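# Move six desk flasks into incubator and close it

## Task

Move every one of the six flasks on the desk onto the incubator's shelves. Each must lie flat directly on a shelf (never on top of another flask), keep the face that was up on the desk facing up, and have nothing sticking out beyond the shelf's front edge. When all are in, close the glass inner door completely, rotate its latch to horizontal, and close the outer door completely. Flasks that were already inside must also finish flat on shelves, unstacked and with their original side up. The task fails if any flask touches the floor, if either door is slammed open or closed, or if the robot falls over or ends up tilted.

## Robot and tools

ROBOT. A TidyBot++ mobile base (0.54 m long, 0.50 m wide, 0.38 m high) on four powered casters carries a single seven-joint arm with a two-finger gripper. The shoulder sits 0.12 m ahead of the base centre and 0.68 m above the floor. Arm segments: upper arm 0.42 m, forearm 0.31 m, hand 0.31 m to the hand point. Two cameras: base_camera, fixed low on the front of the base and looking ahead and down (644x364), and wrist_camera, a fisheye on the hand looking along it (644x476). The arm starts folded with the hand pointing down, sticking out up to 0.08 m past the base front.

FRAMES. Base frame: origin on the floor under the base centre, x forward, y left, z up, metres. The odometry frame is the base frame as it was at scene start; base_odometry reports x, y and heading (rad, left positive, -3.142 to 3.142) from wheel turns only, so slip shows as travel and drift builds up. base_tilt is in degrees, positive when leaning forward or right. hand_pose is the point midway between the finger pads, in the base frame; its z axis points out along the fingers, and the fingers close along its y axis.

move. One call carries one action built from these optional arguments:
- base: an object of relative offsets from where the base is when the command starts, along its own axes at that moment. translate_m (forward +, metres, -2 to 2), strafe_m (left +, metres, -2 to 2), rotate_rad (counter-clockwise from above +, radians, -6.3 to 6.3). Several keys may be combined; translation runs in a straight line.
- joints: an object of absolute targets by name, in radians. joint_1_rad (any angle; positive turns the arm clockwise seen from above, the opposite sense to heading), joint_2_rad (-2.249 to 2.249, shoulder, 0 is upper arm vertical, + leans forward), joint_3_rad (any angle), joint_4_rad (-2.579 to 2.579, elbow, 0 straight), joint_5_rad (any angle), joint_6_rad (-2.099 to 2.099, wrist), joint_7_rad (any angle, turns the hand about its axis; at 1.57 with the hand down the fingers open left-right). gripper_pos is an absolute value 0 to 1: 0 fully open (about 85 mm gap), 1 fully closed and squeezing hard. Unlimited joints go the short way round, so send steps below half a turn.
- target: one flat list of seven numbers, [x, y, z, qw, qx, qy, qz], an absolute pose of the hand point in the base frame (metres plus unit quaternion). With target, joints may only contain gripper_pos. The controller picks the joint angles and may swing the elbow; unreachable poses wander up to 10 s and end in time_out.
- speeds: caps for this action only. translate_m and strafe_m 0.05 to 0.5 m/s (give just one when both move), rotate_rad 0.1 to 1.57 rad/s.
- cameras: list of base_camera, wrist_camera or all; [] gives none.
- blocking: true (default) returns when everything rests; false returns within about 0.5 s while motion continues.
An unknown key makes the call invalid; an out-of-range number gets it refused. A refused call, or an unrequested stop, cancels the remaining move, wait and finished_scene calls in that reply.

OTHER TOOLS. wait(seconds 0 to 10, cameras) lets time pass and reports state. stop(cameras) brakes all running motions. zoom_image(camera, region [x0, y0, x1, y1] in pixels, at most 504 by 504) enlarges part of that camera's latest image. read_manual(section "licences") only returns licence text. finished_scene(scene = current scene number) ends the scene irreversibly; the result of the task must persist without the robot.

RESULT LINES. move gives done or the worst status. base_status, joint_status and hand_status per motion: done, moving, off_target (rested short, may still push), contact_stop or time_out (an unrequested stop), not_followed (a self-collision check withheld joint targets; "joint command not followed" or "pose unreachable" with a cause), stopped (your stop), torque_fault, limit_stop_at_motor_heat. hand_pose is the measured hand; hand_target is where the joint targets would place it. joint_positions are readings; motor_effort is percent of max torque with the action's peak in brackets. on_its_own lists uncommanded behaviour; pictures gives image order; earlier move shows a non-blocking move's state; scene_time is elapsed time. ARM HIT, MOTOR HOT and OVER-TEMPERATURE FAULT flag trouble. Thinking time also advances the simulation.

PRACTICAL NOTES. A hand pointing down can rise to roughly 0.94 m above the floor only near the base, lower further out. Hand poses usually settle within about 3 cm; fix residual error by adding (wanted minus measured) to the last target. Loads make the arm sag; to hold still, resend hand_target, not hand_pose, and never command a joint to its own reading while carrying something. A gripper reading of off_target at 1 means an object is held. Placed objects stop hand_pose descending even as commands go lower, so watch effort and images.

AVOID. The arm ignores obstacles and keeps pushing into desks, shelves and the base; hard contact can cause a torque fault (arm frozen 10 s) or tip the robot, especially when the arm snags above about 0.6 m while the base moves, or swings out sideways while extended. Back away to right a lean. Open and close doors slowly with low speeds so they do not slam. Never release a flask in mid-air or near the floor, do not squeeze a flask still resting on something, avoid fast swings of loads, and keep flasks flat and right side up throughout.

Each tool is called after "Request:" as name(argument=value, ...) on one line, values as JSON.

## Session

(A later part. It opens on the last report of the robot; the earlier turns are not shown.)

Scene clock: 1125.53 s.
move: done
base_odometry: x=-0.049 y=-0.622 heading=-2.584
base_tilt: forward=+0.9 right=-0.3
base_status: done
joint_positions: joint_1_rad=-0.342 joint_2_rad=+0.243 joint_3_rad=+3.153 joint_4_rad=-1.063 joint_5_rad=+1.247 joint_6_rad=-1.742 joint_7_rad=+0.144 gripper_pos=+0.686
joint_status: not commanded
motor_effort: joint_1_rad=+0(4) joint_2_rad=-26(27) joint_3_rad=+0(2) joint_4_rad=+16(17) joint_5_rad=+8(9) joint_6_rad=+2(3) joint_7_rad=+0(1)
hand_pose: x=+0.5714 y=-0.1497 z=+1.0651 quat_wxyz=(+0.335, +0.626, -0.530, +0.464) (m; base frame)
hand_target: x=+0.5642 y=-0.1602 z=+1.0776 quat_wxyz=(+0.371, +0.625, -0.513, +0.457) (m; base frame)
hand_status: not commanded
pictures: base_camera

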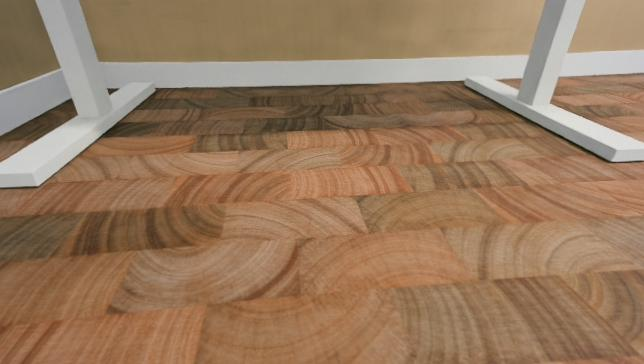

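Request:
move(base={"translate_m": -0.8626, "strafe_m": -0.9758, "rotate_rad": -1.557}, speeds={"translate_m": 0.42, "rotate_rad": 0.45}, joints={"joint_1_rad": 0, "joint_2_rad": -0.618, "joint_3_rad": 3.15, "joint_4_rad": -1.776, "joint_5_rad": 0, "joint_6_rad": -0.749, "joint_7_rad": 1.58})

Scene clock: 1143.90 s.
move: done
base_odometry: x=+0.166 y=+0.662 heading=+2.142
base_tilt: forward=+0.8 right=-0.3
base_status: done
joint_positions: joint_1_rad=-0.018 joint_2_rad=-0.603 joint_3_rad=+3.153 joint_4_rad=-1.766 joint_5_rad=+0.044 joint_6_rad=-0.788 joint_7_rad=+1.503 gripper_pos=+0.686
joint_status: all done
motor_effort: joint_1_rad=+0(5) joint_2_rad=+0(31) joint_3_rad=-1(3) joint_4_rad=+21(22) joint_5_rad=+0(10) joint_6_rad=+9(10) joint_7_rad=+0(1)
hand_pose: x=+0.4580 y=-0.0074 z=+1.0374 quat_wxyz=(-0.003, +0.828, -0.022, +0.561) (m; base frame)
hand_target: x=+0.4571 y=-0.0028 z=+1.0482 quat_wxyz=(+0.003, +0.815, +0.000, +0.579) (m; base frame)
hand_status: not commanded
pictures: base_camera, wrist_camera
camera_calibration:
wrist_camera: T_world_to_cam=[[-0.0269916, -0.99569, -0.0887271, 0.10651], [-0.377669, 0.0923384, -0.921325, 1.18479], [0.925547, 0.00864148, -0.378534, 0.104293], [0, 0, 0, 1]] pos_world=[0.353804, -0.00425152, 1.1405]

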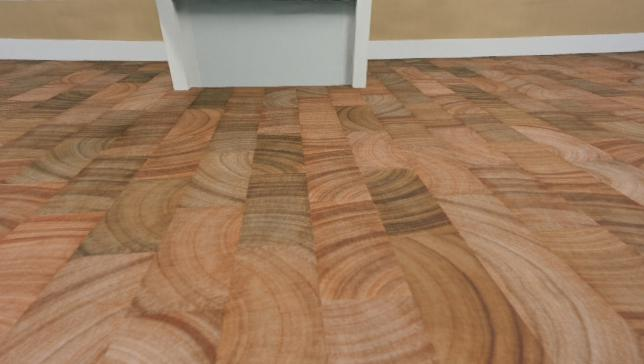

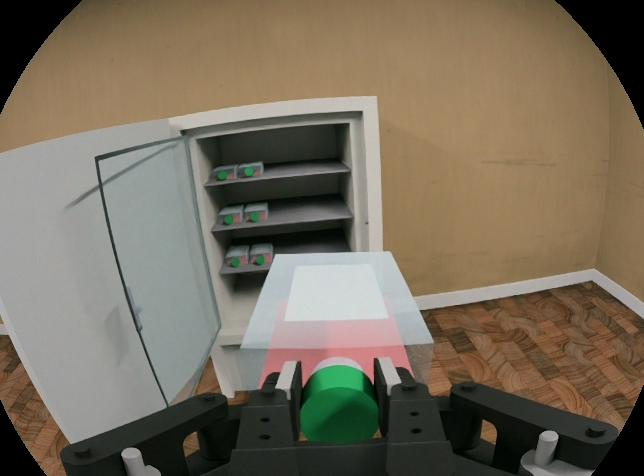

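Request:
zoom_image(camera="base_camera", region=[140, 40, 400, 120])

Scaled by 1.938.

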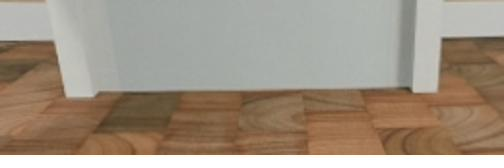

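Request:
move(base={"translate_m": 0.16, "strafe_m": 0.017, "rotate_rad": 0.008}, speeds={"translate_m": 0.2}, target=[0.66, 0.0, 1.05, 0.0, 0.8191, 0.0, 0.5736], cameras=[])

Request:
move(target=[0.863, 0.0, 1.03, 0.0, 0.8191, 0.0, 0.5736])

Scene clock: 1170.77 s.
move: done
base_odometry: x=+0.065 y=+0.788 heading=+2.150
base_tilt: forward=+0.8 right=-0.3
base_status: done
joint_positions: joint_1_rad=-0.018 joint_2_rad=-0.144 joint_3_rad=+3.153 joint_4_rad=-1.553 joint_5_rad=+0.043 joint_6_rad=-0.577 joint_7_rad=+1.504 gripper_pos=+0.686
joint_status: not commanded
motor_effort: joint_1_rad=+0(2) joint_2_rad=-17(22) joint_3_rad=-1(2) joint_4_rad=+20(23) joint_5_rad=+0(1) joint_6_rad=+9(10) joint_7_rad=+0(1)
hand_pose: x=+0.6539 y=-0.0026 z=+1.0232 quat_wxyz=(-0.001, +0.837, -0.017, +0.546) (m; base frame)
hand_target: x=+0.6600 y=+0.0000 z=+1.0500 quat_wxyz=(+0.000, +0.819, +0.000, +0.574) (m; base frame)
hand_status: done (0.028 m and 4.2 deg from the pose sent, 0.203 m and 3.1 deg at the start)
pictures: none
No camera images: "cameras" was empty.

Scene clock: 1172.70 s.
move: done
base_odometry: x=+0.065 y=+0.788 heading=+2.150
base_tilt: forward=+0.8 right=-0.3
base_status: not commanded
joint_positions: joint_1_rad=-0.018 joint_2_rad=+0.344 joint_3_rad=+3.153 joint_4_rad=-1.062 joint_5_rad=+0.020 joint_6_rad=-0.573 joint_7_rad=+1.513 gripper_pos=+0.686
joint_status: not commanded
motor_effort: joint_1_rad=+1(2) joint_2_rad=-35(38) joint_3_rad=-1(1) joint_4_rad=+22(23) joint_5_rad=+0(0) joint_6_rad=+9(10) joint_7_rad=+0(1)
hand_pose: x=+0.8568 y=+0.0048 z=+1.0058 quat_wxyz=(-0.008, +0.836, -0.016, +0.549) (m; base frame)
hand_target: x=+0.8630 y=+0.0000 z=+1.0300 quat_wxyz=(+0.000, +0.819, +0.000, +0.574) (m; base frame)
hand_status: done (0.025 m and 4.0 deg from the pose sent, 0.209 m and 4.2 deg at the start)
pictures: base_camera, wrist_camera
camera_calibration:
wrist_camera: T_world_to_cam=[[-0.0143448, -0.995795, -0.0904762, 0.117557], [-0.404473, 0.0885307, -0.910255, 1.31705], [0.914437, 0.0235377, -0.404042, -0.241803], [0, 0, 0, 1]] pos_world=[0.755512, 0.00615423, 1.11179]

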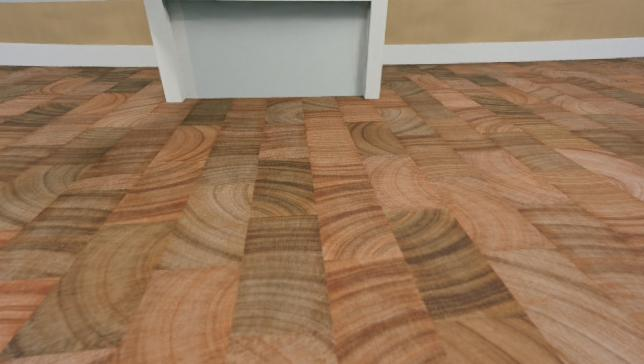

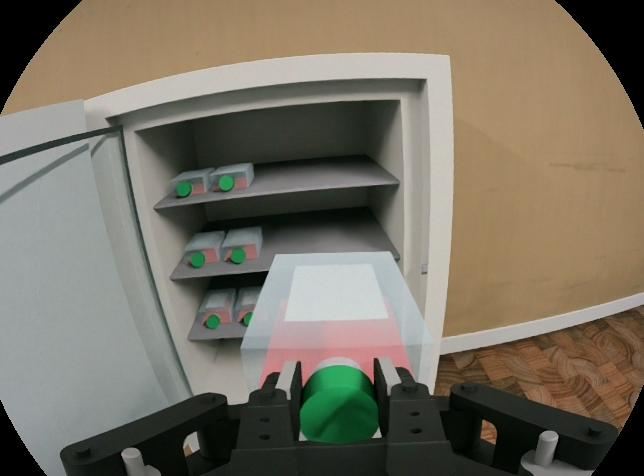

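Request:
zoom_image(camera="base_camera", region=[150, 70, 210, 120])

Request:
zoom_image(camera="base_camera", region=[340, 70, 400, 120])

Scaled by 8.400.

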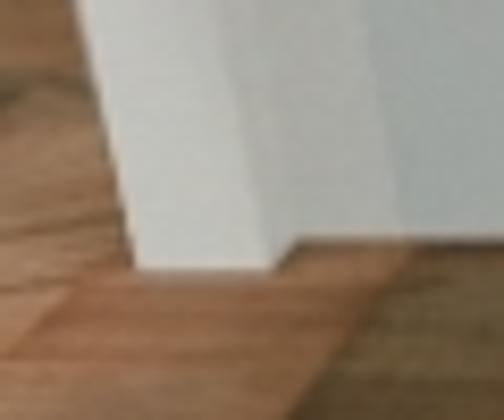

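Scaled by 8.400.

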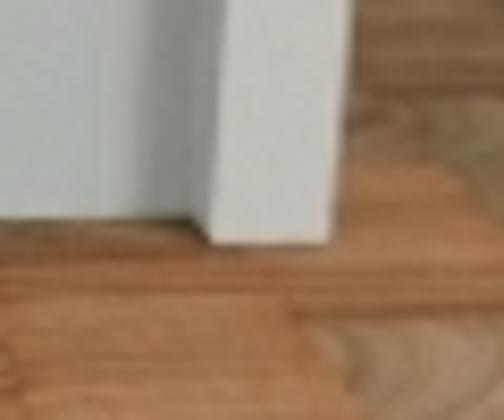

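Request:
move(base={"strafe_m": -0.019}, target=[0.868, -0.003, 1.05, 0.0152, 0.7983, 0.0202, 0.6016], cameras=["wrist_camera"])

Scene clock: 1192.47 s.
move: done
base_odometry: x=+0.081 y=+0.798 heading=+2.150
base_tilt: forward=+0.8 right=-0.3
base_status: done
joint_positions: joint_1_rad=+0.000 joint_2_rad=+0.343 joint_3_rad=+3.147 joint_4_rad=-1.059 joint_5_rad=+0.018 joint_6_rad=-0.493 joint_7_rad=+1.575 gripper_pos=+0.686
joint_status: not commanded
motor_effort: joint_1_rad=+0(5) joint_2_rad=-35(38) joint_3_rad=-1(3) joint_4_rad=+22(23) joint_5_rad=+0(1) joint_6_rad=+9(10) joint_7_rad=+0(1)
hand_pose: x=+0.8656 y=-0.0043 z=+1.0315 quat_wxyz=(+0.012, +0.812, +0.004, +0.584) (m; base frame)
hand_target: x=+0.8680 y=-0.0030 z=+1.0500 quat_wxyz=(+0.015, +0.798, +0.020, +0.602) (m; base frame)
hand_status: done (0.019 m and 3.2 deg from the pose sent, 0.046 m and 8.9 deg at the start)
pictures: wrist_camera
camera_calibration:
wrist_camera: T_world_to_cam=[[0.00300408, -0.999368, -0.0354109, 0.0391312], [-0.328091, 0.0324659, -0.944088, 1.31335], [0.944641, 0.0144541, -0.327786, -0.344132], [0, 0, 0, 1]] pos_world=[0.755863, 0.00144135, 1.12851]

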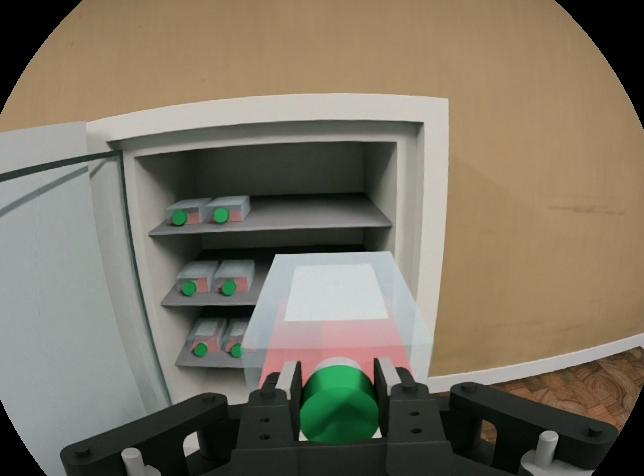

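Request:
move(base={"translate_m": 0.45}, speeds={"translate_m": 0.25}, cameras=["wrist_camera"])

Scene clock: 1202.13 s.
move: done
base_odometry: x=-0.165 y=+1.175 heading=+2.150
base_tilt: forward=+0.8 right=-0.3
base_status: done
joint_positions: joint_1_rad=+0.000 joint_2_rad=+0.344 joint_3_rad=+3.147 joint_4_rad=-1.059 joint_5_rad=+0.018 joint_6_rad=-0.493 joint_7_rad=+1.575 gripper_pos=+0.686
joint_status: not commanded
motor_effort: joint_1_rad=+0(2) joint_2_rad=-35(39) joint_3_rad=-1(2) joint_4_rad=+21(23) joint_5_rad=+0(1) joint_6_rad=+10(10) joint_7_rad=+0(1)
hand_pose: x=+0.8658 y=-0.0043 z=+1.0313 quat_wxyz=(+0.012, +0.812, +0.004, +0.583) (m; base frame)
hand_target: x=+0.8680 y=-0.0030 z=+1.0500 quat_wxyz=(+0.015, +0.798, +0.020, +0.602) (m; base frame)
hand_status: not commanded
pictures: wrist_camera
camera_calibration:
wrist_camera: T_world_to_cam=[[0.00296391, -0.999365, -0.0355068, 0.0392619], [-0.328302, 0.0325664, -0.944011, 1.3133], [0.944568, 0.0144549, -0.327997, -0.344094], [0, 0, 0, 1]] pos_world=[0.756064, 0.0014412, 1.12831]

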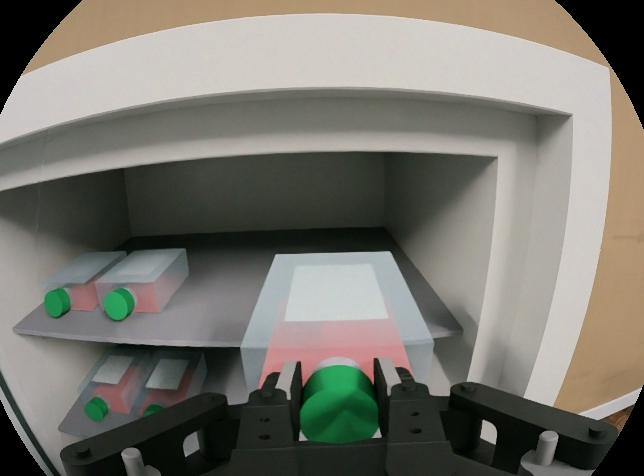

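Request:
move(base={"translate_m": 0.234}, speeds={"translate_m": 0.15}, cameras=["wrist_camera"])

Scene clock: 1206.77 s.
move: done
base_odometry: x=-0.293 y=+1.371 heading=+2.149
base_tilt: forward=+0.8 right=-0.3
base_status: done
joint_positions: joint_1_rad=+0.000 joint_2_rad=+0.343 joint_3_rad=+3.147 joint_4_rad=-1.059 joint_5_rad=+0.018 joint_6_rad=-0.493 joint_7_rad=+1.575 gripper_pos=+0.686
joint_status: not commanded
motor_effort: joint_1_rad=+0(1) joint_2_rad=-35(39) joint_3_rad=-1(2) joint_4_rad=+22(23) joint_5_rad=+0(1) joint_6_rad=+9(10) joint_7_rad=+0(0)
hand_pose: x=+0.8657 y=-0.0043 z=+1.0315 quat_wxyz=(+0.012, +0.812, +0.004, +0.584) (m; base frame)
hand_target: x=+0.8680 y=-0.0030 z=+1.0500 quat_wxyz=(+0.015, +0.798, +0.020, +0.602) (m; base frame)
hand_status: not commanded
pictures: wrist_camera
camera_calibration:
wrist_camera: T_world_to_cam=[[0.00297519, -0.999365, -0.035506, 0.0392602], [-0.328003, 0.0325665, -0.944115, 1.31332], [0.944672, 0.014455, -0.327698, -0.344255], [0, 0, 0, 1]] pos_world=[0.755863, 0.0014412, 1.12851]

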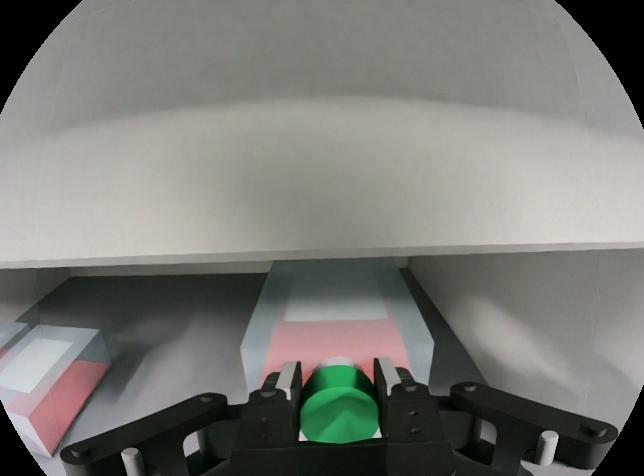

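Request:
move(target=[0.868, -0.003, 1.018, 0.0152, 0.7983, 0.0202, 0.6016], cameras=[])

Request:
move(target=[0.868, -0.003, 1.004, 0.0152, 0.7983, 0.0202, 0.6016], cameras=["wrist_camera"])

Scene clock: 1211.90 s.
move: done
base_odometry: x=-0.293 y=+1.371 heading=+2.149
base_tilt: forward=+0.8 right=-0.3
base_status: not commanded
joint_positions: joint_1_rad=+0.000 joint_2_rad=+0.342 joint_3_rad=+3.147 joint_4_rad=-1.161 joint_5_rad=+0.018 joint_6_rad=-0.396 joint_7_rad=+1.575 gripper_pos=+0.686
joint_status: not commanded
motor_effort: joint_1_rad=+1(1) joint_2_rad=-36(37) joint_3_rad=-1(1) joint_4_rad=+22(23) joint_5_rad=+0(1) joint_6_rad=+9(10) joint_7_rad=+0(0)
hand_pose: x=+0.8683 y=-0.0039 z=+0.9992 quat_wxyz=(+0.011, +0.813, +0.005, +0.582) (m; base frame)
hand_target: x=+0.8680 y=-0.0030 z=+1.0180 quat_wxyz=(+0.015, +0.798, +0.020, +0.602) (m; base frame)
hand_status: done (0.019 m and 3.3 deg from the pose sent, 0.014 m and 3.2 deg at the start)
pictures: none
No camera images: "cameras" was empty.

Scene clock: 1212.90 s.
move: done
base_odometry: x=-0.293 y=+1.371 heading=+2.149
base_tilt: forward=+0.8 right=-0.3
base_status: not commanded
joint_positions: joint_1_rad=+0.000 joint_2_rad=+0.340 joint_3_rad=+3.147 joint_4_rad=-1.207 joint_5_rad=+0.018 joint_6_rad=-0.347 joint_7_rad=+1.575 gripper_pos=+0.686
joint_status: not commanded
motor_effort: joint_1_rad=+1(1) joint_2_rad=-35(37) joint_3_rad=-1(1) joint_4_rad=+21(23) joint_5_rad=+0(0) joint_6_rad=+9(10) joint_7_rad=+0(1)
hand_pose: x=+0.8689 y=-0.0036 z=+0.9868 quat_wxyz=(+0.011, +0.812, +0.006, +0.584) (m; base frame)
hand_target: x=+0.8680 y=-0.0030 z=+1.0040 quat_wxyz=(+0.015, +0.798, +0.020, +0.602) (m; base frame)
hand_status: done (0.017 m and 3.1 deg from the pose sent, 0.005 m and 3.3 deg at the start)
pictures: wrist_camera
camera_calibration:
wrist_camera: T_world_to_cam=[[0.00562299, -0.999363, -0.035249, 0.0357729], [-0.327464, 0.0314657, -0.944339, 1.27189], [0.944847, 0.0168528, -0.327079, -0.362765], [0, 0, 0, 1]] pos_world=[0.759056, 0.00184276, 1.08371]

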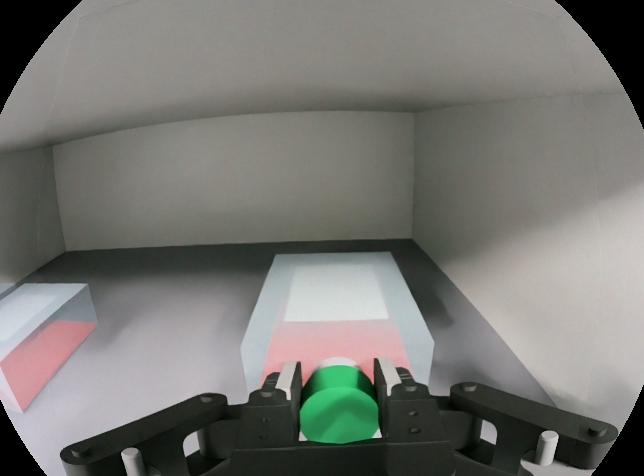

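Request:
move(target=[0.868, -0.003, 0.995, 0.0152, 0.7983, 0.0202, 0.6016], cameras=[])

Request:
move(target=[0.868, -0.003, 0.986, 0.0152, 0.7983, 0.0202, 0.6016], cameras=["wrist_camera"])

Scene clock: 1217.90 s.
move: done
base_odometry: x=-0.293 y=+1.371 heading=+2.149
base_tilt: forward=+0.8 right=-0.3
base_status: not commanded
joint_positions: joint_1_rad=+0.000 joint_2_rad=+0.340 joint_3_rad=+3.147 joint_4_rad=-1.235 joint_5_rad=+0.018 joint_6_rad=-0.317 joint_7_rad=+1.575 gripper_pos=+0.686
joint_status: not commanded
motor_effort: joint_1_rad=+1(2) joint_2_rad=-36(37) joint_3_rad=-1(1) joint_4_rad=+22(23) joint_5_rad=+0(1) joint_6_rad=+9(10) joint_7_rad=+0(0)
hand_pose: x=+0.8690 y=-0.0034 z=+0.9788 quat_wxyz=(+0.011, +0.811, +0.006, +0.585) (m; base frame)
hand_target: x=+0.8680 y=-0.0030 z=+0.9950 quat_wxyz=(+0.015, +0.798, +0.020, +0.602) (m; base frame)
hand_status: done (0.016 m and 3.0 deg from the pose sent, 0.008 m and 3.1 deg at the start)
pictures: none
No camera images: "cameras" was empty.

Scene clock: 1218.53 s.
move: done
base_odometry: x=-0.293 y=+1.371 heading=+2.149
base_tilt: forward=+0.8 right=-0.3
base_status: not commanded
joint_positions: joint_1_rad=+0.001 joint_2_rad=+0.340 joint_3_rad=+3.145 joint_4_rad=-1.261 joint_5_rad=+0.018 joint_6_rad=-0.287 joint_7_rad=+1.575 gripper_pos=+0.686
joint_status: not commanded
motor_effort: joint_1_rad=+1(1) joint_2_rad=-35(37) joint_3_rad=-1(1) joint_4_rad=+22(23) joint_5_rad=+0(0) joint_6_rad=+9(10) joint_7_rad=+0(1)
hand_pose: x=+0.8692 y=-0.0031 z=+0.9720 quat_wxyz=(+0.010, +0.810, +0.006, +0.587) (m; base frame)
hand_target: x=+0.8680 y=-0.0030 z=+0.9860 quat_wxyz=(+0.015, +0.798, +0.020, +0.602) (m; base frame)
hand_status: done (0.014 m and 2.8 deg from the pose sent, 0.007 m and 3.0 deg at the start)
pictures: wrist_camera
camera_calibration:
wrist_camera: T_world_to_cam=[[0.00768439, -0.999321, -0.0360404, 0.0348056], [-0.321367, 0.0316615, -0.946425, 1.25465], [0.946923, 0.0188549, -0.320906, -0.375749], [0, 0, 0, 1]] pos_world=[0.758743, 0.00214241, 1.06811]

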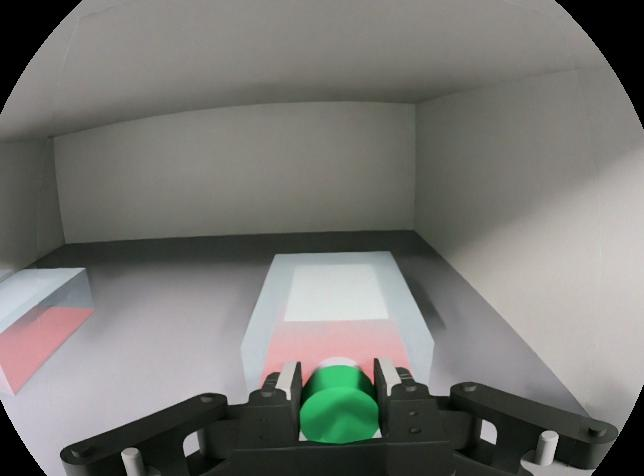

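Request:
move(target=[0.868, -0.003, 0.978, 0.0152, 0.8036, 0.0202, 0.5945], cameras=["wrist_camera"])

Request:
move(target=[0.868, -0.003, 0.970, 0.0152, 0.8089, 0.0202, 0.5874], cameras=["wrist_camera"])

Scene clock: 1227.13 s.
move: done
base_odometry: x=-0.293 y=+1.371 heading=+2.149
base_tilt: forward=+0.8 right=-0.3
base_status: not commanded
joint_positions: joint_1_rad=+0.001 joint_2_rad=+0.340 joint_3_rad=+3.145 joint_4_rad=-1.261 joint_5_rad=+0.018 joint_6_rad=-0.287 joint_7_rad=+1.575 gripper_pos=+0.686
joint_status: not commanded
motor_effort: joint_1_rad=+1(2) joint_2_rad=-34(35) joint_3_rad=-1(1) joint_4_rad=+22(22) joint_5_rad=+0(1) joint_6_rad=+9(9) joint_7_rad=+0(1)
hand_pose: x=+0.8692 y=-0.0031 z=+0.9719 quat_wxyz=(+0.010, +0.810, +0.006, +0.586) (m; base frame)
hand_target: x=+0.8680 y=-0.0030 z=+0.9780 quat_wxyz=(+0.015, +0.804, +0.020, +0.595) (m; base frame)
hand_status: done (0.006 m and 2.1 deg from the pose sent, 0.006 m and 2.1 deg at the start)
pictures: wrist_camera
camera_calibration:
wrist_camera: T_world_to_cam=[[0.00768037, -0.999321, -0.0360401, 0.0348084], [-0.321457, 0.0316608, -0.946395, 1.25469], [0.946893, 0.018854, -0.320995, -0.37563], [0, 0, 0, 1]] pos_world=[0.758743, 0.00214241, 1.06811]

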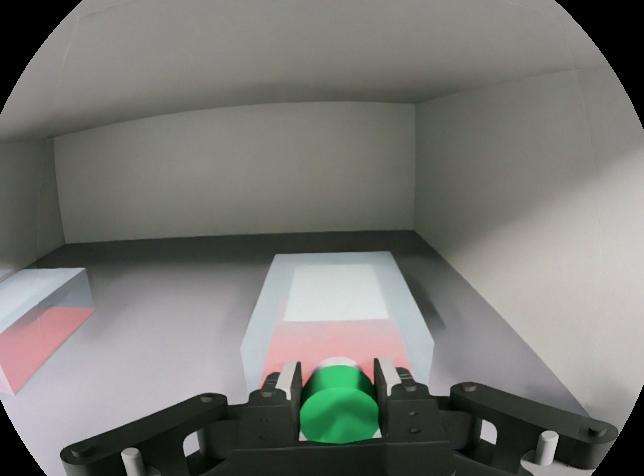

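Scene clock: 1227.60 s.
move: done
base_odometry: x=-0.293 y=+1.371 heading=+2.149
base_tilt: forward=+0.8 right=-0.3
base_status: not commanded
joint_positions: joint_1_rad=+0.001 joint_2_rad=+0.340 joint_3_rad=+3.145 joint_4_rad=-1.261 joint_5_rad=+0.018 joint_6_rad=-0.287 joint_7_rad=+1.575 gripper_pos=+0.686
joint_status: not commanded
motor_effort: joint_1_rad=+1(1) joint_2_rad=-34(34) joint_3_rad=-1(1) joint_4_rad=+20(21) joint_5_rad=+0(0) joint_6_rad=+8(9) joint_7_rad=+0(1)
hand_pose: x=+0.8692 y=-0.0031 z=+0.9718 quat_wxyz=(+0.010, +0.810, +0.006, +0.586) (m; base frame)
hand_target: x=+0.8680 y=-0.0030 z=+0.9700 quat_wxyz=(+0.015, +0.809, +0.020, +0.587) (m; base frame)
hand_status: done (0.002 m and 1.7 deg from the pose sent, 0.002 m and 1.7 deg at the start)
pictures: wrist_camera
camera_calibration:
wrist_camera: T_world_to_cam=[[0.00758171, -0.999323, -0.0360079, 0.0348452], [-0.321544, 0.0316602, -0.946365, 1.25463], [0.946864, 0.0187532, -0.321086, -0.375544], [0, 0, 0, 1]] pos_world=[0.758743, 0.00214242, 1.06801]

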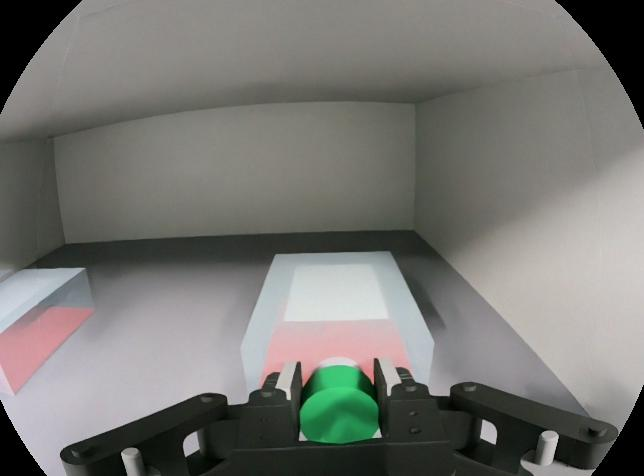

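Request:
move(target=[0.868, -0.003, 0.966, 0.0152, 0.8241, 0.0202, 0.5665], cameras=[])

Request:
move(joints={"gripper_pos": 0.62}, cameras=["wrist_camera"])

Request:
move(joints={"gripper_pos": 0.5}, cameras=["wrist_camera"])

Scene clock: 1234.37 s.
move: done
base_odometry: x=-0.293 y=+1.371 heading=+2.149
base_tilt: forward=+0.8 right=-0.3
base_status: not commanded
joint_positions: joint_1_rad=+0.001 joint_2_rad=+0.340 joint_3_rad=+3.145 joint_4_rad=-1.232 joint_5_rad=+0.018 joint_6_rad=-0.344 joint_7_rad=+1.575 gripper_pos=+0.686
joint_status: not commanded
motor_effort: joint_1_rad=+1(1) joint_2_rad=-34(36) joint_3_rad=-1(1) joint_4_rad=+21(22) joint_5_rad=+0(0) joint_6_rad=+8(9) joint_7_rad=+0(1)
hand_pose: x=+0.8666 y=-0.0034 z=+0.9731 quat_wxyz=(+0.010, +0.818, +0.006, +0.575) (m; base frame)
hand_target: x=+0.8680 y=-0.0030 z=+0.9660 quat_wxyz=(+0.015, +0.824, +0.020, +0.566) (m; base frame)
hand_status: done (0.007 m and 2.1 deg from the pose sent, 0.006 m and 3.3 deg at the start)
pictures: none
No camera images: "cameras" was empty.

Scene clock: 1235.00 s.
move: done
base_odometry: x=-0.293 y=+1.371 heading=+2.149
base_tilt: forward=+0.8 right=-0.3
base_status: not commanded
joint_positions: joint_1_rad=+0.001 joint_2_rad=+0.340 joint_3_rad=+3.145 joint_4_rad=-1.232 joint_5_rad=+0.018 joint_6_rad=-0.344 joint_7_rad=+1.575 gripper_pos=+0.620
joint_status: all done
motor_effort: joint_1_rad=+0(1) joint_2_rad=-35(35) joint_3_rad=-1(1) joint_4_rad=+21(22) joint_5_rad=+0(0) joint_6_rad=+9(9) joint_7_rad=+0(0)
hand_pose: x=+0.8666 y=-0.0034 z=+0.9731 quat_wxyz=(+0.010, +0.818, +0.006, +0.575) (m; base frame)
hand_target: x=+0.8680 y=-0.0030 z=+0.9660 quat_wxyz=(+0.015, +0.824, +0.020, +0.566) (m; base frame)
hand_status: not commanded
pictures: wrist_camera
camera_calibration:
wrist_camera: T_world_to_cam=[[0.00561548, -0.999326, -0.0362656, 0.0365672], [-0.347211, 0.0320614, -0.937239, 1.2684], [0.93777, 0.0178548, -0.346797, -0.33973], [0, 0, 0, 1]] pos_world=[0.758784, 0.00194185, 1.0723]

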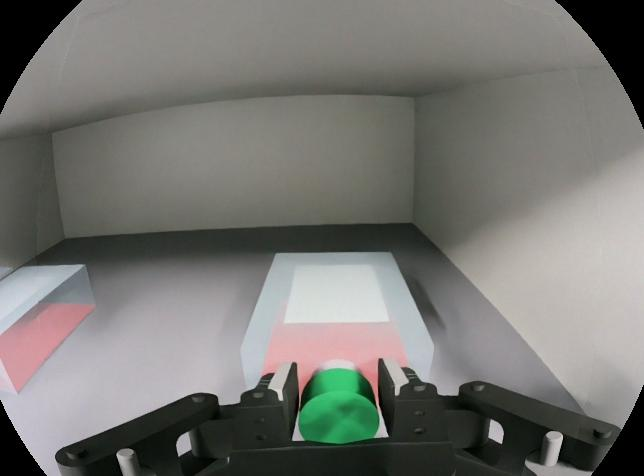

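Scene clock: 1235.53 s.
move: done
base_odometry: x=-0.293 y=+1.371 heading=+2.149
base_tilt: forward=+0.8 right=-0.3
base_status: not commanded
joint_positions: joint_1_rad=+0.001 joint_2_rad=+0.340 joint_3_rad=+3.145 joint_4_rad=-1.232 joint_5_rad=+0.018 joint_6_rad=-0.344 joint_7_rad=+1.575 gripper_pos=+0.500
joint_status: all done
motor_effort: joint_1_rad=+1(2) joint_2_rad=-34(35) joint_3_rad=-1(1) joint_4_rad=+21(22) joint_5_rad=+0(0) joint_6_rad=+9(9) joint_7_rad=+0(0)
hand_pose: x=+0.8666 y=-0.0034 z=+0.9731 quat_wxyz=(+0.010, +0.818, +0.006, +0.575) (m; base frame)
hand_target: x=+0.8680 y=-0.0030 z=+0.9660 quat_wxyz=(+0.015, +0.824, +0.020, +0.566) (m; base frame)
hand_status: not commanded
pictures: wrist_camera
camera_calibration:
wrist_camera: T_world_to_cam=[[0.00561548, -0.999326, -0.0362656, 0.0365672], [-0.347211, 0.0320614, -0.937239, 1.2684], [0.93777, 0.0178548, -0.346797, -0.33973], [0, 0, 0, 1]] pos_world=[0.758784, 0.00194185, 1.0723]

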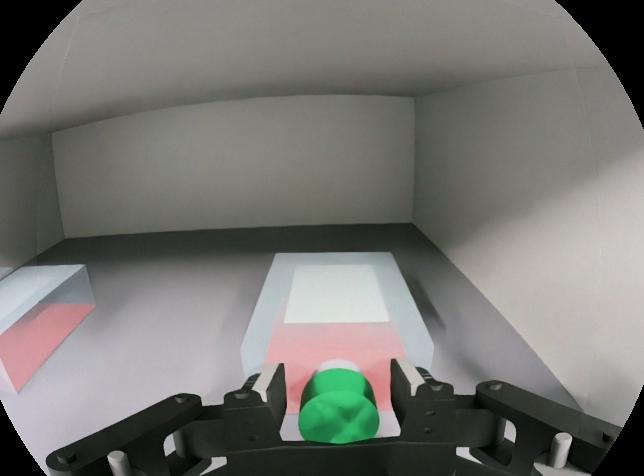

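Released. Back out straight.

Request:
move(base={"translate_m": -0.5}, speeds={"translate_m": 0.3}, cameras=["wrist_camera"])

Scene clock: 1243.80 s.
move: done
base_odometry: x=-0.020 y=+0.953 heading=+2.149
base_tilt: forward=+0.8 right=-0.3
base_status: done
joint_positions: joint_1_rad=+0.002 joint_2_rad=+0.341 joint_3_rad=+3.144 joint_4_rad=-1.232 joint_5_rad=+0.018 joint_6_rad=-0.344 joint_7_rad=+1.575 gripper_pos=+0.500
joint_status: not commanded
motor_effort: joint_1_rad=+1(4) joint_2_rad=-35(38) joint_3_rad=-1(3) joint_4_rad=+21(22) joint_5_rad=+0(1) joint_6_rad=+9(9) joint_7_rad=+0(1)
hand_pose: x=+0.8671 y=-0.0039 z=+0.9720 quat_wxyz=(+0.010, +0.818, +0.005, +0.575) (m; base frame)
hand_target: x=+0.8680 y=-0.0030 z=+0.9660 quat_wxyz=(+0.015, +0.824, +0.020, +0.566) (m; base frame)
hand_status: not commanded
pictures: wrist_camera
camera_calibration:
wrist_camera: T_world_to_cam=[[0.00486017, -0.999324, -0.0364399, 0.0367876], [-0.348591, 0.0324615, -0.936713, 1.26817], [0.937262, 0.0172552, -0.348198, -0.338747], [0, 0, 0, 1]] pos_world=[0.759387, 0.00144128, 1.0713]

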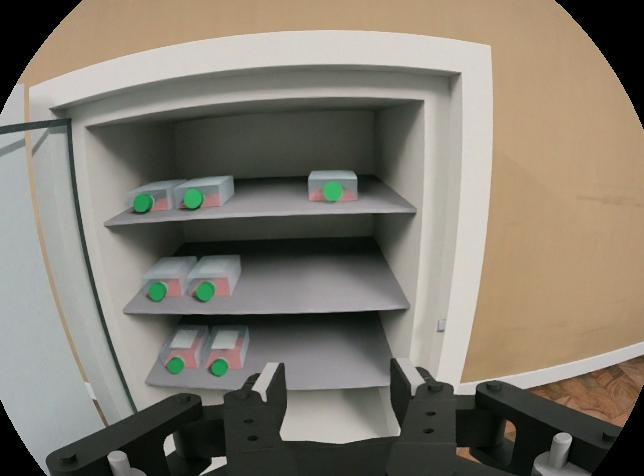

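Request:
move(base={"translate_m": -0.4}, speeds={"translate_m": 0.4}, joints={"joint_1_rad": 0, "joint_2_rad": -0.618, "joint_3_rad": 3.15, "joint_4_rad": -1.776, "joint_5_rad": 0, "joint_6_rad": -0.749, "joint_7_rad": 1.58, "gripper_pos": 0.5}, cameras=[])

Request:
move(base={"translate_m": -1.1705, "strafe_m": 1.2531, "rotate_rad": 1.581}, speeds={"translate_m": 0.45, "rotate_rad": 0.5})

Scene clock: 1271.00 s.
move: done
base_odometry: x=+0.199 y=+0.618 heading=+2.149
base_tilt: forward=+0.8 right=-0.3
base_status: done
joint_positions: joint_1_rad=+0.002 joint_2_rad=-0.602 joint_3_rad=+3.144 joint_4_rad=-1.762 joint_5_rad=+0.018 joint_6_rad=-0.710 joint_7_rad=+1.575 gripper_pos=+0.500
joint_status: all done
motor_effort: joint_1_rad=+1(2) joint_2_rad=+0(40) joint_3_rad=-1(2) joint_4_rad=+20(23) joint_5_rad=+0(1) joint_6_rad=+9(10) joint_7_rad=+0(1)
hand_pose: x=+0.4665 y=-0.0045 z=+1.0624 quat_wxyz=(+0.011, +0.805, +0.002, +0.594) (m; base frame)
hand_target: x=+0.4571 y=-0.0028 z=+1.0482 quat_wxyz=(+0.003, +0.815, +0.000, +0.579) (m; base frame)
hand_status: not commanded
pictures: none
No camera images: "cameras" was empty.

Scene clock: 1276.07 s.
move: done
base_odometry: x=-0.210 y=-1.047 heading=-2.553
base_tilt: forward=+0.8 right=-0.3
base_status: done
joint_positions: joint_1_rad=+0.002 joint_2_rad=-0.604 joint_3_rad=+3.145 joint_4_rad=-1.763 joint_5_rad=+0.018 joint_6_rad=-0.712 joint_7_rad=+1.575 gripper_pos=+0.500
joint_status: not commanded
motor_effort: joint_1_rad=+0(2) joint_2_rad=+0(2) joint_3_rad=+0(3) joint_4_rad=+20(21) joint_5_rad=+0(1) joint_6_rad=+9(9) joint_7_rad=+0(1)
hand_pose: x=+0.4656 y=-0.0050 z=+1.0615 quat_wxyz=(+0.011, +0.805, +0.001, +0.593) (m; base frame)
hand_target: x=+0.4571 y=-0.0028 z=+1.0482 quat_wxyz=(+0.003, +0.815, +0.000, +0.579) (m; base frame)
hand_status: not commanded
pictures: base_camera, wrist_camera
camera_calibration:
wrist_camera: T_world_to_cam=[[-0.000443351, -0.999181, -0.040472, 0.0476711], [-0.305973, 0.0386666, -0.951255, 1.20776], [0.95204, 0.0119616, -0.305739, 0.0167237], [0, 0, 0, 1]] pos_world=[0.35364, 0.000732172, 1.15593]

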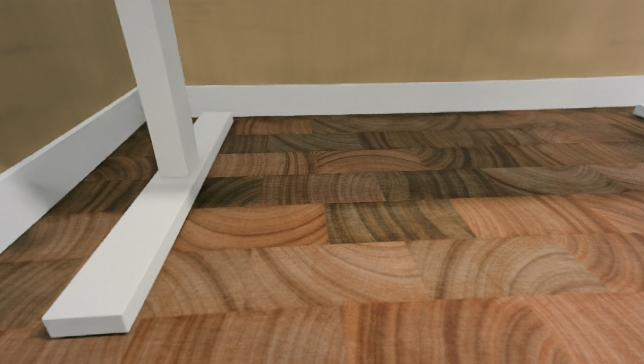

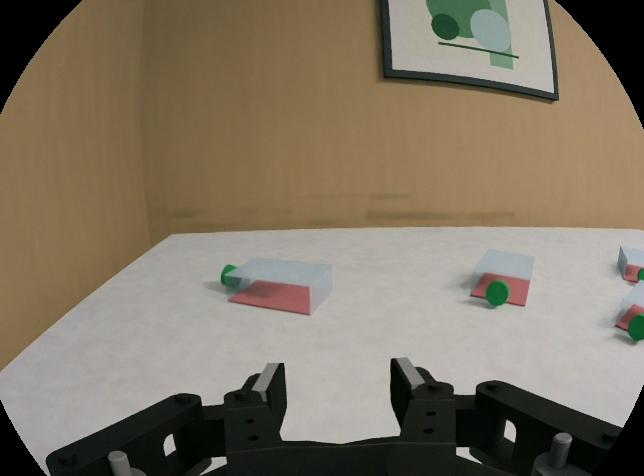

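Request:
zoom_image(camera="wrist_camera", region=[444, 220, 644, 360])

Request:
zoom_image(camera="wrist_camera", region=[200, 220, 400, 340])

Scaled by 2.520.

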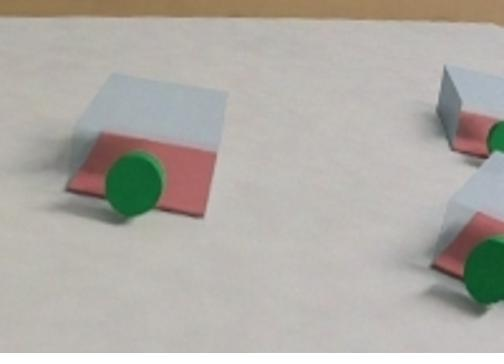

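Scaled by 2.520.

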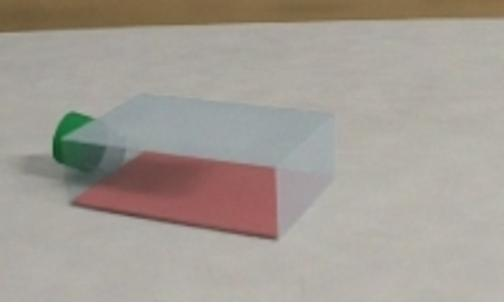

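Request:
move(joints={"joint_1_rad": 0.119, "joint_2_rad": 0.169, "joint_3_rad": 3.15, "joint_4_rad": -1.168, "joint_5_rad": 0.69, "joint_6_rad": -0.76, "joint_7_rad": 0.86}, cameras=["wrist_camera"])

Scene clock: 1316.67 s.
move: done
base_odometry: x=-0.210 y=-1.047 heading=-2.553
base_tilt: forward=+0.8 right=-0.2
base_status: not commanded
joint_positions: joint_1_rad=+0.098 joint_2_rad=+0.158 joint_3_rad=+3.145 joint_4_rad=-1.189 joint_5_rad=+0.641 joint_6_rad=-0.722 joint_7_rad=+0.938 gripper_pos=+0.500
joint_status: all done
motor_effort: joint_1_rad=+0(2) joint_2_rad=-27(30) joint_3_rad=-1(2) joint_4_rad=+20(22) joint_5_rad=+3(4) joint_6_rad=+7(10) joint_7_rad=+0(1)
hand_pose: x=+0.7404 y=-0.1859 z=+1.0579 quat_wxyz=(+0.162, +0.796, -0.203, +0.546) (m; base frame)
hand_target: x=+0.7313 y=-0.2142 z=+1.0607 quat_wxyz=(+0.176, +0.784, -0.244, +0.543) (m; base frame)
hand_status: not commanded
pictures: wrist_camera
camera_calibration:
wrist_camera: T_world_to_cam=[[-0.493928, -0.869202, -0.0228625, 0.237844], [-0.301995, 0.196149, -0.932912, 1.30238], [0.815373, -0.453887, -0.359378, -0.172464], [0, 0, 0, 1]] pos_world=[0.651412, -0.127004, 1.15846]

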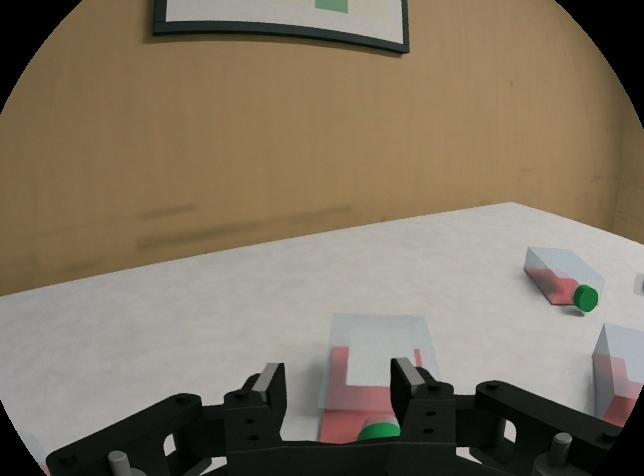

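Request:
move(joints={"joint_1_rad": 0.147, "joint_2_rad": 0.27, "joint_3_rad": 3.15, "joint_4_rad": -1.215, "joint_5_rad": 0.865, "joint_6_rad": -0.645, "joint_7_rad": 0.615}, cameras=["wrist_camera"])

Scene clock: 1344.03 s.
move: done
base_odometry: x=-0.210 y=-1.047 heading=-2.553
base_tilt: forward=+0.8 right=-0.3
base_status: not commanded
joint_positions: joint_1_rad=+0.130 joint_2_rad=+0.265 joint_3_rad=+3.145 joint_4_rad=-1.210 joint_5_rad=+0.817 joint_6_rad=-0.672 joint_7_rad=+0.693 gripper_pos=+0.500
joint_status: all done
motor_effort: joint_1_rad=+1(2) joint_2_rad=-31(35) joint_3_rad=+0(1) joint_4_rad=+20(22) joint_5_rad=+4(4) joint_6_rad=+5(7) joint_7_rad=+0(1)
hand_pose: x=+0.7729 y=-0.2286 z=+1.0094 quat_wxyz=(+0.182, +0.781, -0.254, +0.541) (m; base frame)
hand_target: x=+0.7729 y=-0.2444 z=+1.0147 quat_wxyz=(+0.182, +0.765, -0.273, +0.554) (m; base frame)
hand_status: not commanded
pictures: wrist_camera
camera_calibration:
wrist_camera: T_world_to_cam=[[-0.587014, -0.807927, -0.0516483, 0.330671], [-0.260618, 0.248986, -0.932783, 1.25523], [0.766481, -0.534096, -0.356719, -0.218964], [0, 0, 0, 1]] pos_world=[0.689076, -0.162326, 1.10983]

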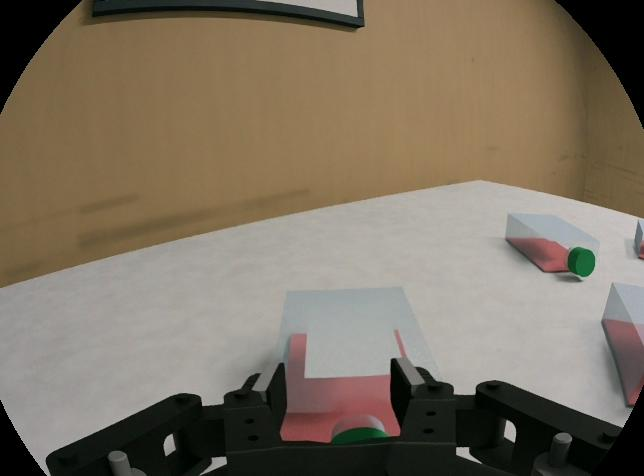

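Request:
move(joints={"joint_1_rad": 0.177, "joint_2_rad": 0.243, "joint_3_rad": 3.15, "joint_4_rad": -1.33, "joint_5_rad": 0.947, "joint_6_rad": -0.55, "joint_7_rad": 0.51}, cameras=["wrist_camera"])

Scene clock: 1362.20 s.
move: done
base_odometry: x=-0.210 y=-1.047 heading=-2.553
base_tilt: forward=+0.8 right=-0.3
base_status: not commanded
joint_positions: joint_1_rad=+0.152 joint_2_rad=+0.238 joint_3_rad=+3.145 joint_4_rad=-1.298 joint_5_rad=+0.906 joint_6_rad=-0.573 joint_7_rad=+0.589 gripper_pos=+0.500
joint_status: all done
motor_effort: joint_1_rad=+1(2) joint_2_rad=-27(31) joint_3_rad=+0(1) joint_4_rad=+18(21) joint_5_rad=+2(4) joint_6_rad=+4(6) joint_7_rad=+0(1)
hand_pose: x=+0.7688 y=-0.2348 z=+1.0069 quat_wxyz=(+0.177, +0.768, -0.250, +0.563) (m; base frame)
hand_target: x=+0.7643 y=-0.2534 z=+0.9938 quat_wxyz=(+0.177, +0.761, -0.272, +0.562) (m; base frame)
hand_status: not commanded
pictures: wrist_camera
camera_calibration:
wrist_camera: T_world_to_cam=[[-0.573935, -0.816052, -0.0682397, 0.327848], [-0.218821, 0.23313, -0.947506, 1.23239], [0.789123, -0.528875, -0.312371, -0.281008], [0, 0, 0, 1]] pos_world=[0.679586, -0.168384, 1.10229]

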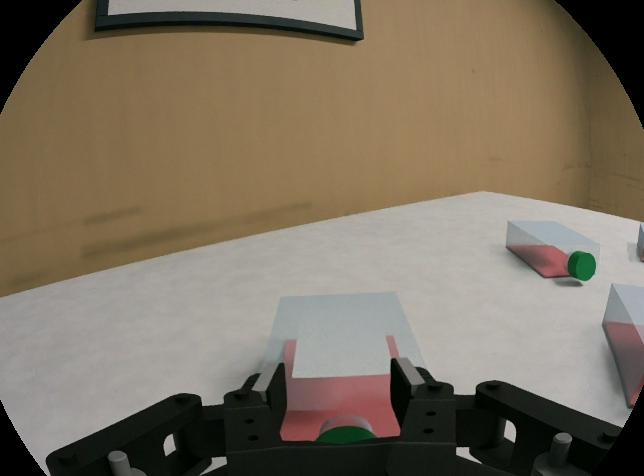

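Request:
move(joints={"joint_2_rad": 0.262, "joint_4_rad": -1.36}, cameras=["wrist_camera"])

Scene clock: 1369.00 s.
move: off_target
base_odometry: x=-0.210 y=-1.047 heading=-2.553
base_tilt: forward=+0.8 right=-0.3
base_status: not commanded
joint_positions: joint_1_rad=+0.154 joint_2_rad=+0.235 joint_3_rad=+3.145 joint_4_rad=-1.307 joint_5_rad=+0.916 joint_6_rad=-0.561 joint_7_rad=+0.583 gripper_pos=+0.500
joint_status: joint_4_rad off_target (ended at -1.307, target -1.360); the others done
motor_effort: joint_1_rad=+1(2) joint_2_rad=-23(26) joint_3_rad=+0(1) joint_4_rad=+14(17) joint_5_rad=+2(2) joint_6_rad=+2(3) joint_7_rad=+1(1)
hand_pose: x=+0.7690 y=-0.2350 z=+1.0065 quat_wxyz=(+0.178, +0.767, -0.247, +0.565) (m; base frame)
hand_target: x=+0.7665 y=-0.2538 z=+0.9636 quat_wxyz=(+0.180, +0.775, -0.270, +0.542) (m; base frame)
hand_status: not commanded
pictures: wrist_camera
camera_calibration:
wrist_camera: T_world_to_cam=[[-0.569389, -0.819484, -0.0651318, 0.32033], [-0.21776, 0.226752, -0.949297, 1.23152], [0.792702, -0.526336, -0.307561, -0.288262], [0, 0, 0, 1]] pos_world=[0.679074, -0.168467, 1.10128]

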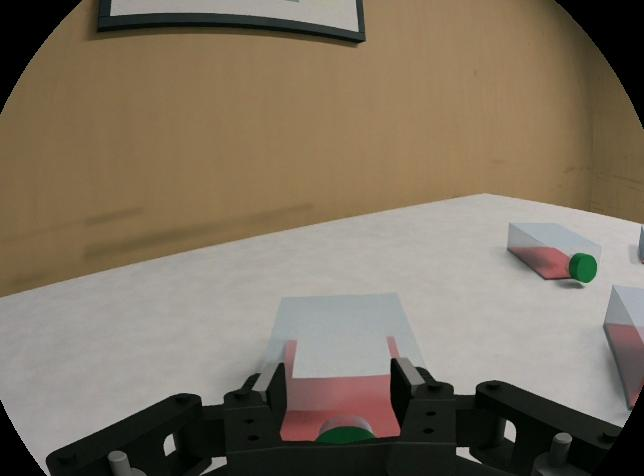

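Request:
zoom_image(camera="wrist_camera", region=[230, 280, 450, 460])

Scaled by 2.291.

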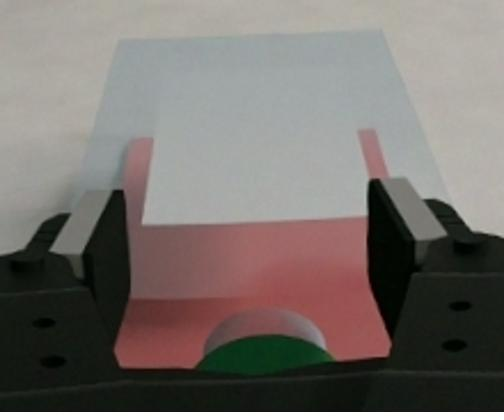

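Request:
move(joints={"joint_2_rad": 0.235, "joint_4_rad": -1.24, "joint_1_rad": 0.13}, cameras=["wrist_camera"])

Scene clock: 1411.90 s.
move: done
base_odometry: x=-0.210 y=-1.047 heading=-2.553
base_tilt: forward=+0.8 right=-0.3
base_status: not commanded
joint_positions: joint_1_rad=+0.147 joint_2_rad=+0.237 joint_3_rad=+3.145 joint_4_rad=-1.257 joint_5_rad=+0.916 joint_6_rad=-0.561 joint_7_rad=+0.583 gripper_pos=+0.500
joint_status: all done
motor_effort: joint_1_rad=+0(2) joint_2_rad=-31(33) joint_3_rad=-1(1) joint_4_rad=+21(23) joint_5_rad=+3(4) joint_6_rad=+5(6) joint_7_rad=+0(1)
hand_pose: x=+0.7749 y=-0.2304 z=+1.0347 quat_wxyz=(+0.172, +0.754, -0.246, +0.585) (m; base frame)
hand_target: x=+0.7788 y=-0.2231 z=+1.0518 quat_wxyz=(+0.156, +0.738, -0.257, +0.604) (m; base frame)
hand_status: not commanded
pictures: wrist_camera
camera_calibration:
wrist_camera: T_world_to_cam=[[-0.55915, -0.824582, -0.0861168, 0.341874], [-0.173508, 0.217958, -0.960411, 1.23375], [0.810708, -0.522072, -0.264942, -0.338919], [0, 0, 0, 1]] pos_world=[0.679987, -0.163942, 1.12455]

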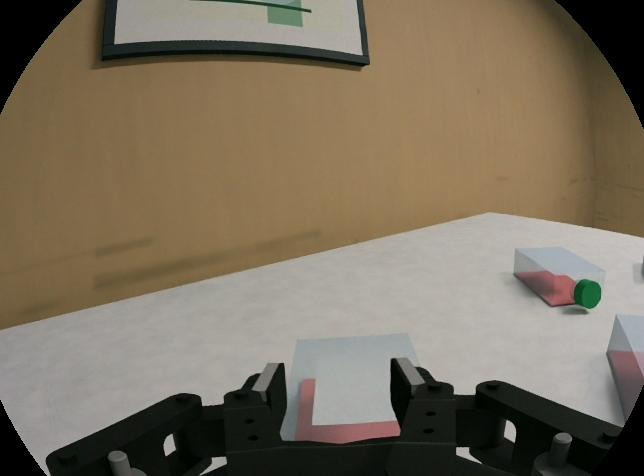

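Request:
move(joints={"joint_1_rad": 0.098, "joint_2_rad": 0.185, "joint_3_rad": 3.15, "joint_4_rad": -1.30, "joint_5_rad": 1.0, "joint_6_rad": -0.66, "joint_7_rad": 0.44}, cameras=[])

Request:
move(joints={"joint_4_rad": -1.405, "joint_6_rad": -0.64}, cameras=["wrist_camera"])

Scene clock: 1430.60 s.
move: done
base_odometry: x=-0.210 y=-1.047 heading=-2.553
base_tilt: forward=+0.8 right=-0.3
base_status: not commanded
joint_positions: joint_1_rad=+0.116 joint_2_rad=+0.195 joint_3_rad=+3.145 joint_4_rad=-1.295 joint_5_rad=+0.955 joint_6_rad=-0.635 joint_7_rad=+0.515 gripper_pos=+0.500
joint_status: all done
motor_effort: joint_1_rad=+0(2) joint_2_rad=-29(32) joint_3_rad=-1(2) joint_4_rad=+21(22) joint_5_rad=+4(4) joint_6_rad=+5(6) joint_7_rad=+0(1)
hand_pose: x=+0.7497 y=-0.2264 z=+1.0338 quat_wxyz=(+0.179, +0.751, -0.272, +0.574) (m; base frame)
hand_target: x=+0.7431 y=-0.2263 z=+1.0406 quat_wxyz=(+0.178, +0.739, -0.290, +0.581) (m; base frame)
hand_status: not commanded
pictures: none
No camera images: "cameras" was empty.

Scene clock: 1431.53 s.
move: done
base_odometry: x=-0.210 y=-1.047 heading=-2.553
base_tilt: forward=+0.8 right=-0.3
base_status: not commanded
joint_positions: joint_1_rad=+0.116 joint_2_rad=+0.192 joint_3_rad=+3.145 joint_4_rad=-1.398 joint_5_rad=+0.956 joint_6_rad=-0.635 joint_7_rad=+0.515 gripper_pos=+0.500
joint_status: all done
motor_effort: joint_1_rad=+1(1) joint_2_rad=-28(30) joint_3_rad=-1(1) joint_4_rad=+20(22) joint_5_rad=+4(4) joint_6_rad=+4(6) joint_7_rad=+0(1)
hand_pose: x=+0.7396 y=-0.2253 z=+0.9769 quat_wxyz=(+0.188, +0.780, -0.266, +0.535) (m; base frame)
hand_target: x=+0.7385 y=-0.2217 z=+0.9841 quat_wxyz=(+0.183, +0.769, -0.278, +0.546) (m; base frame)
hand_status: not commanded
pictures: wrist_camera
camera_calibration:
wrist_camera: T_world_to_cam=[[-0.608808, -0.791666, -0.0511741, 0.331432], [-0.261915, 0.261469, -0.928997, 1.21551], [0.748835, -0.552177, -0.366533, -0.18481], [0, 0, 0, 1]] pos_world=[0.658529, -0.157482, 1.07842]

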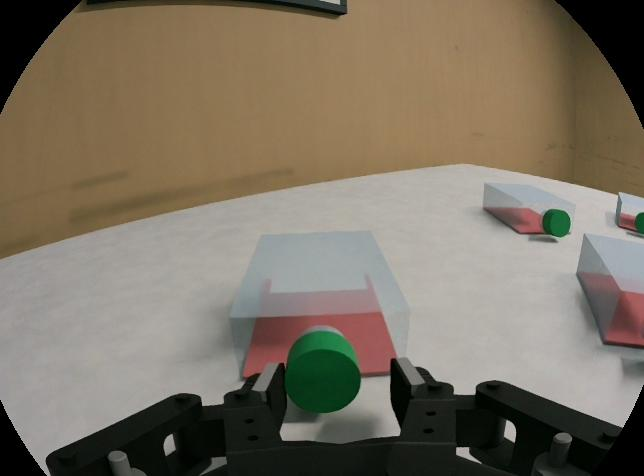

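Request:
move(joints={"joint_1_rad": 0.154, "joint_2_rad": 0.222, "joint_3_rad": 3.15, "joint_4_rad": -1.352, "joint_5_rad": 0.89, "joint_6_rad": -0.555, "joint_7_rad": 0.61}, cameras=["wrist_camera"])

Scene clock: 1443.03 s.
move: done
base_odometry: x=-0.210 y=-1.047 heading=-2.553
base_tilt: forward=+0.8 right=-0.3
base_status: not commanded
joint_positions: joint_1_rad=+0.143 joint_2_rad=+0.205 joint_3_rad=+3.145 joint_4_rad=-1.364 joint_5_rad=+0.907 joint_6_rad=-0.579 joint_7_rad=+0.580 gripper_pos=+0.500
joint_status: all done
motor_effort: joint_1_rad=+1(2) joint_2_rad=-29(30) joint_3_rad=-1(2) joint_4_rad=+21(22) joint_5_rad=+3(5) joint_6_rad=+5(5) joint_7_rad=+0(1)
hand_pose: x=+0.7534 y=-0.2278 z=+0.9893 quat_wxyz=(+0.177, +0.778, -0.250, +0.549) (m; base frame)
hand_target: x=+0.7612 y=-0.2324 z=+0.9871 quat_wxyz=(+0.177, +0.780, -0.242, +0.549) (m; base frame)
hand_status: not commanded
pictures: wrist_camera
camera_calibration:
wrist_camera: T_world_to_cam=[[-0.574815, -0.816159, -0.0589223, 0.314957], [-0.249982, 0.243713, -0.937077, 1.22629], [0.779164, -0.523917, -0.344115, -0.230553], [0, 0, 0, 1]] pos_world=[0.667232, -0.162598, 1.08835]

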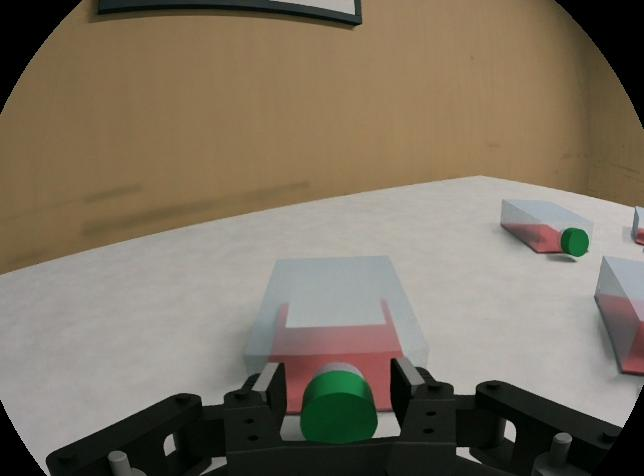

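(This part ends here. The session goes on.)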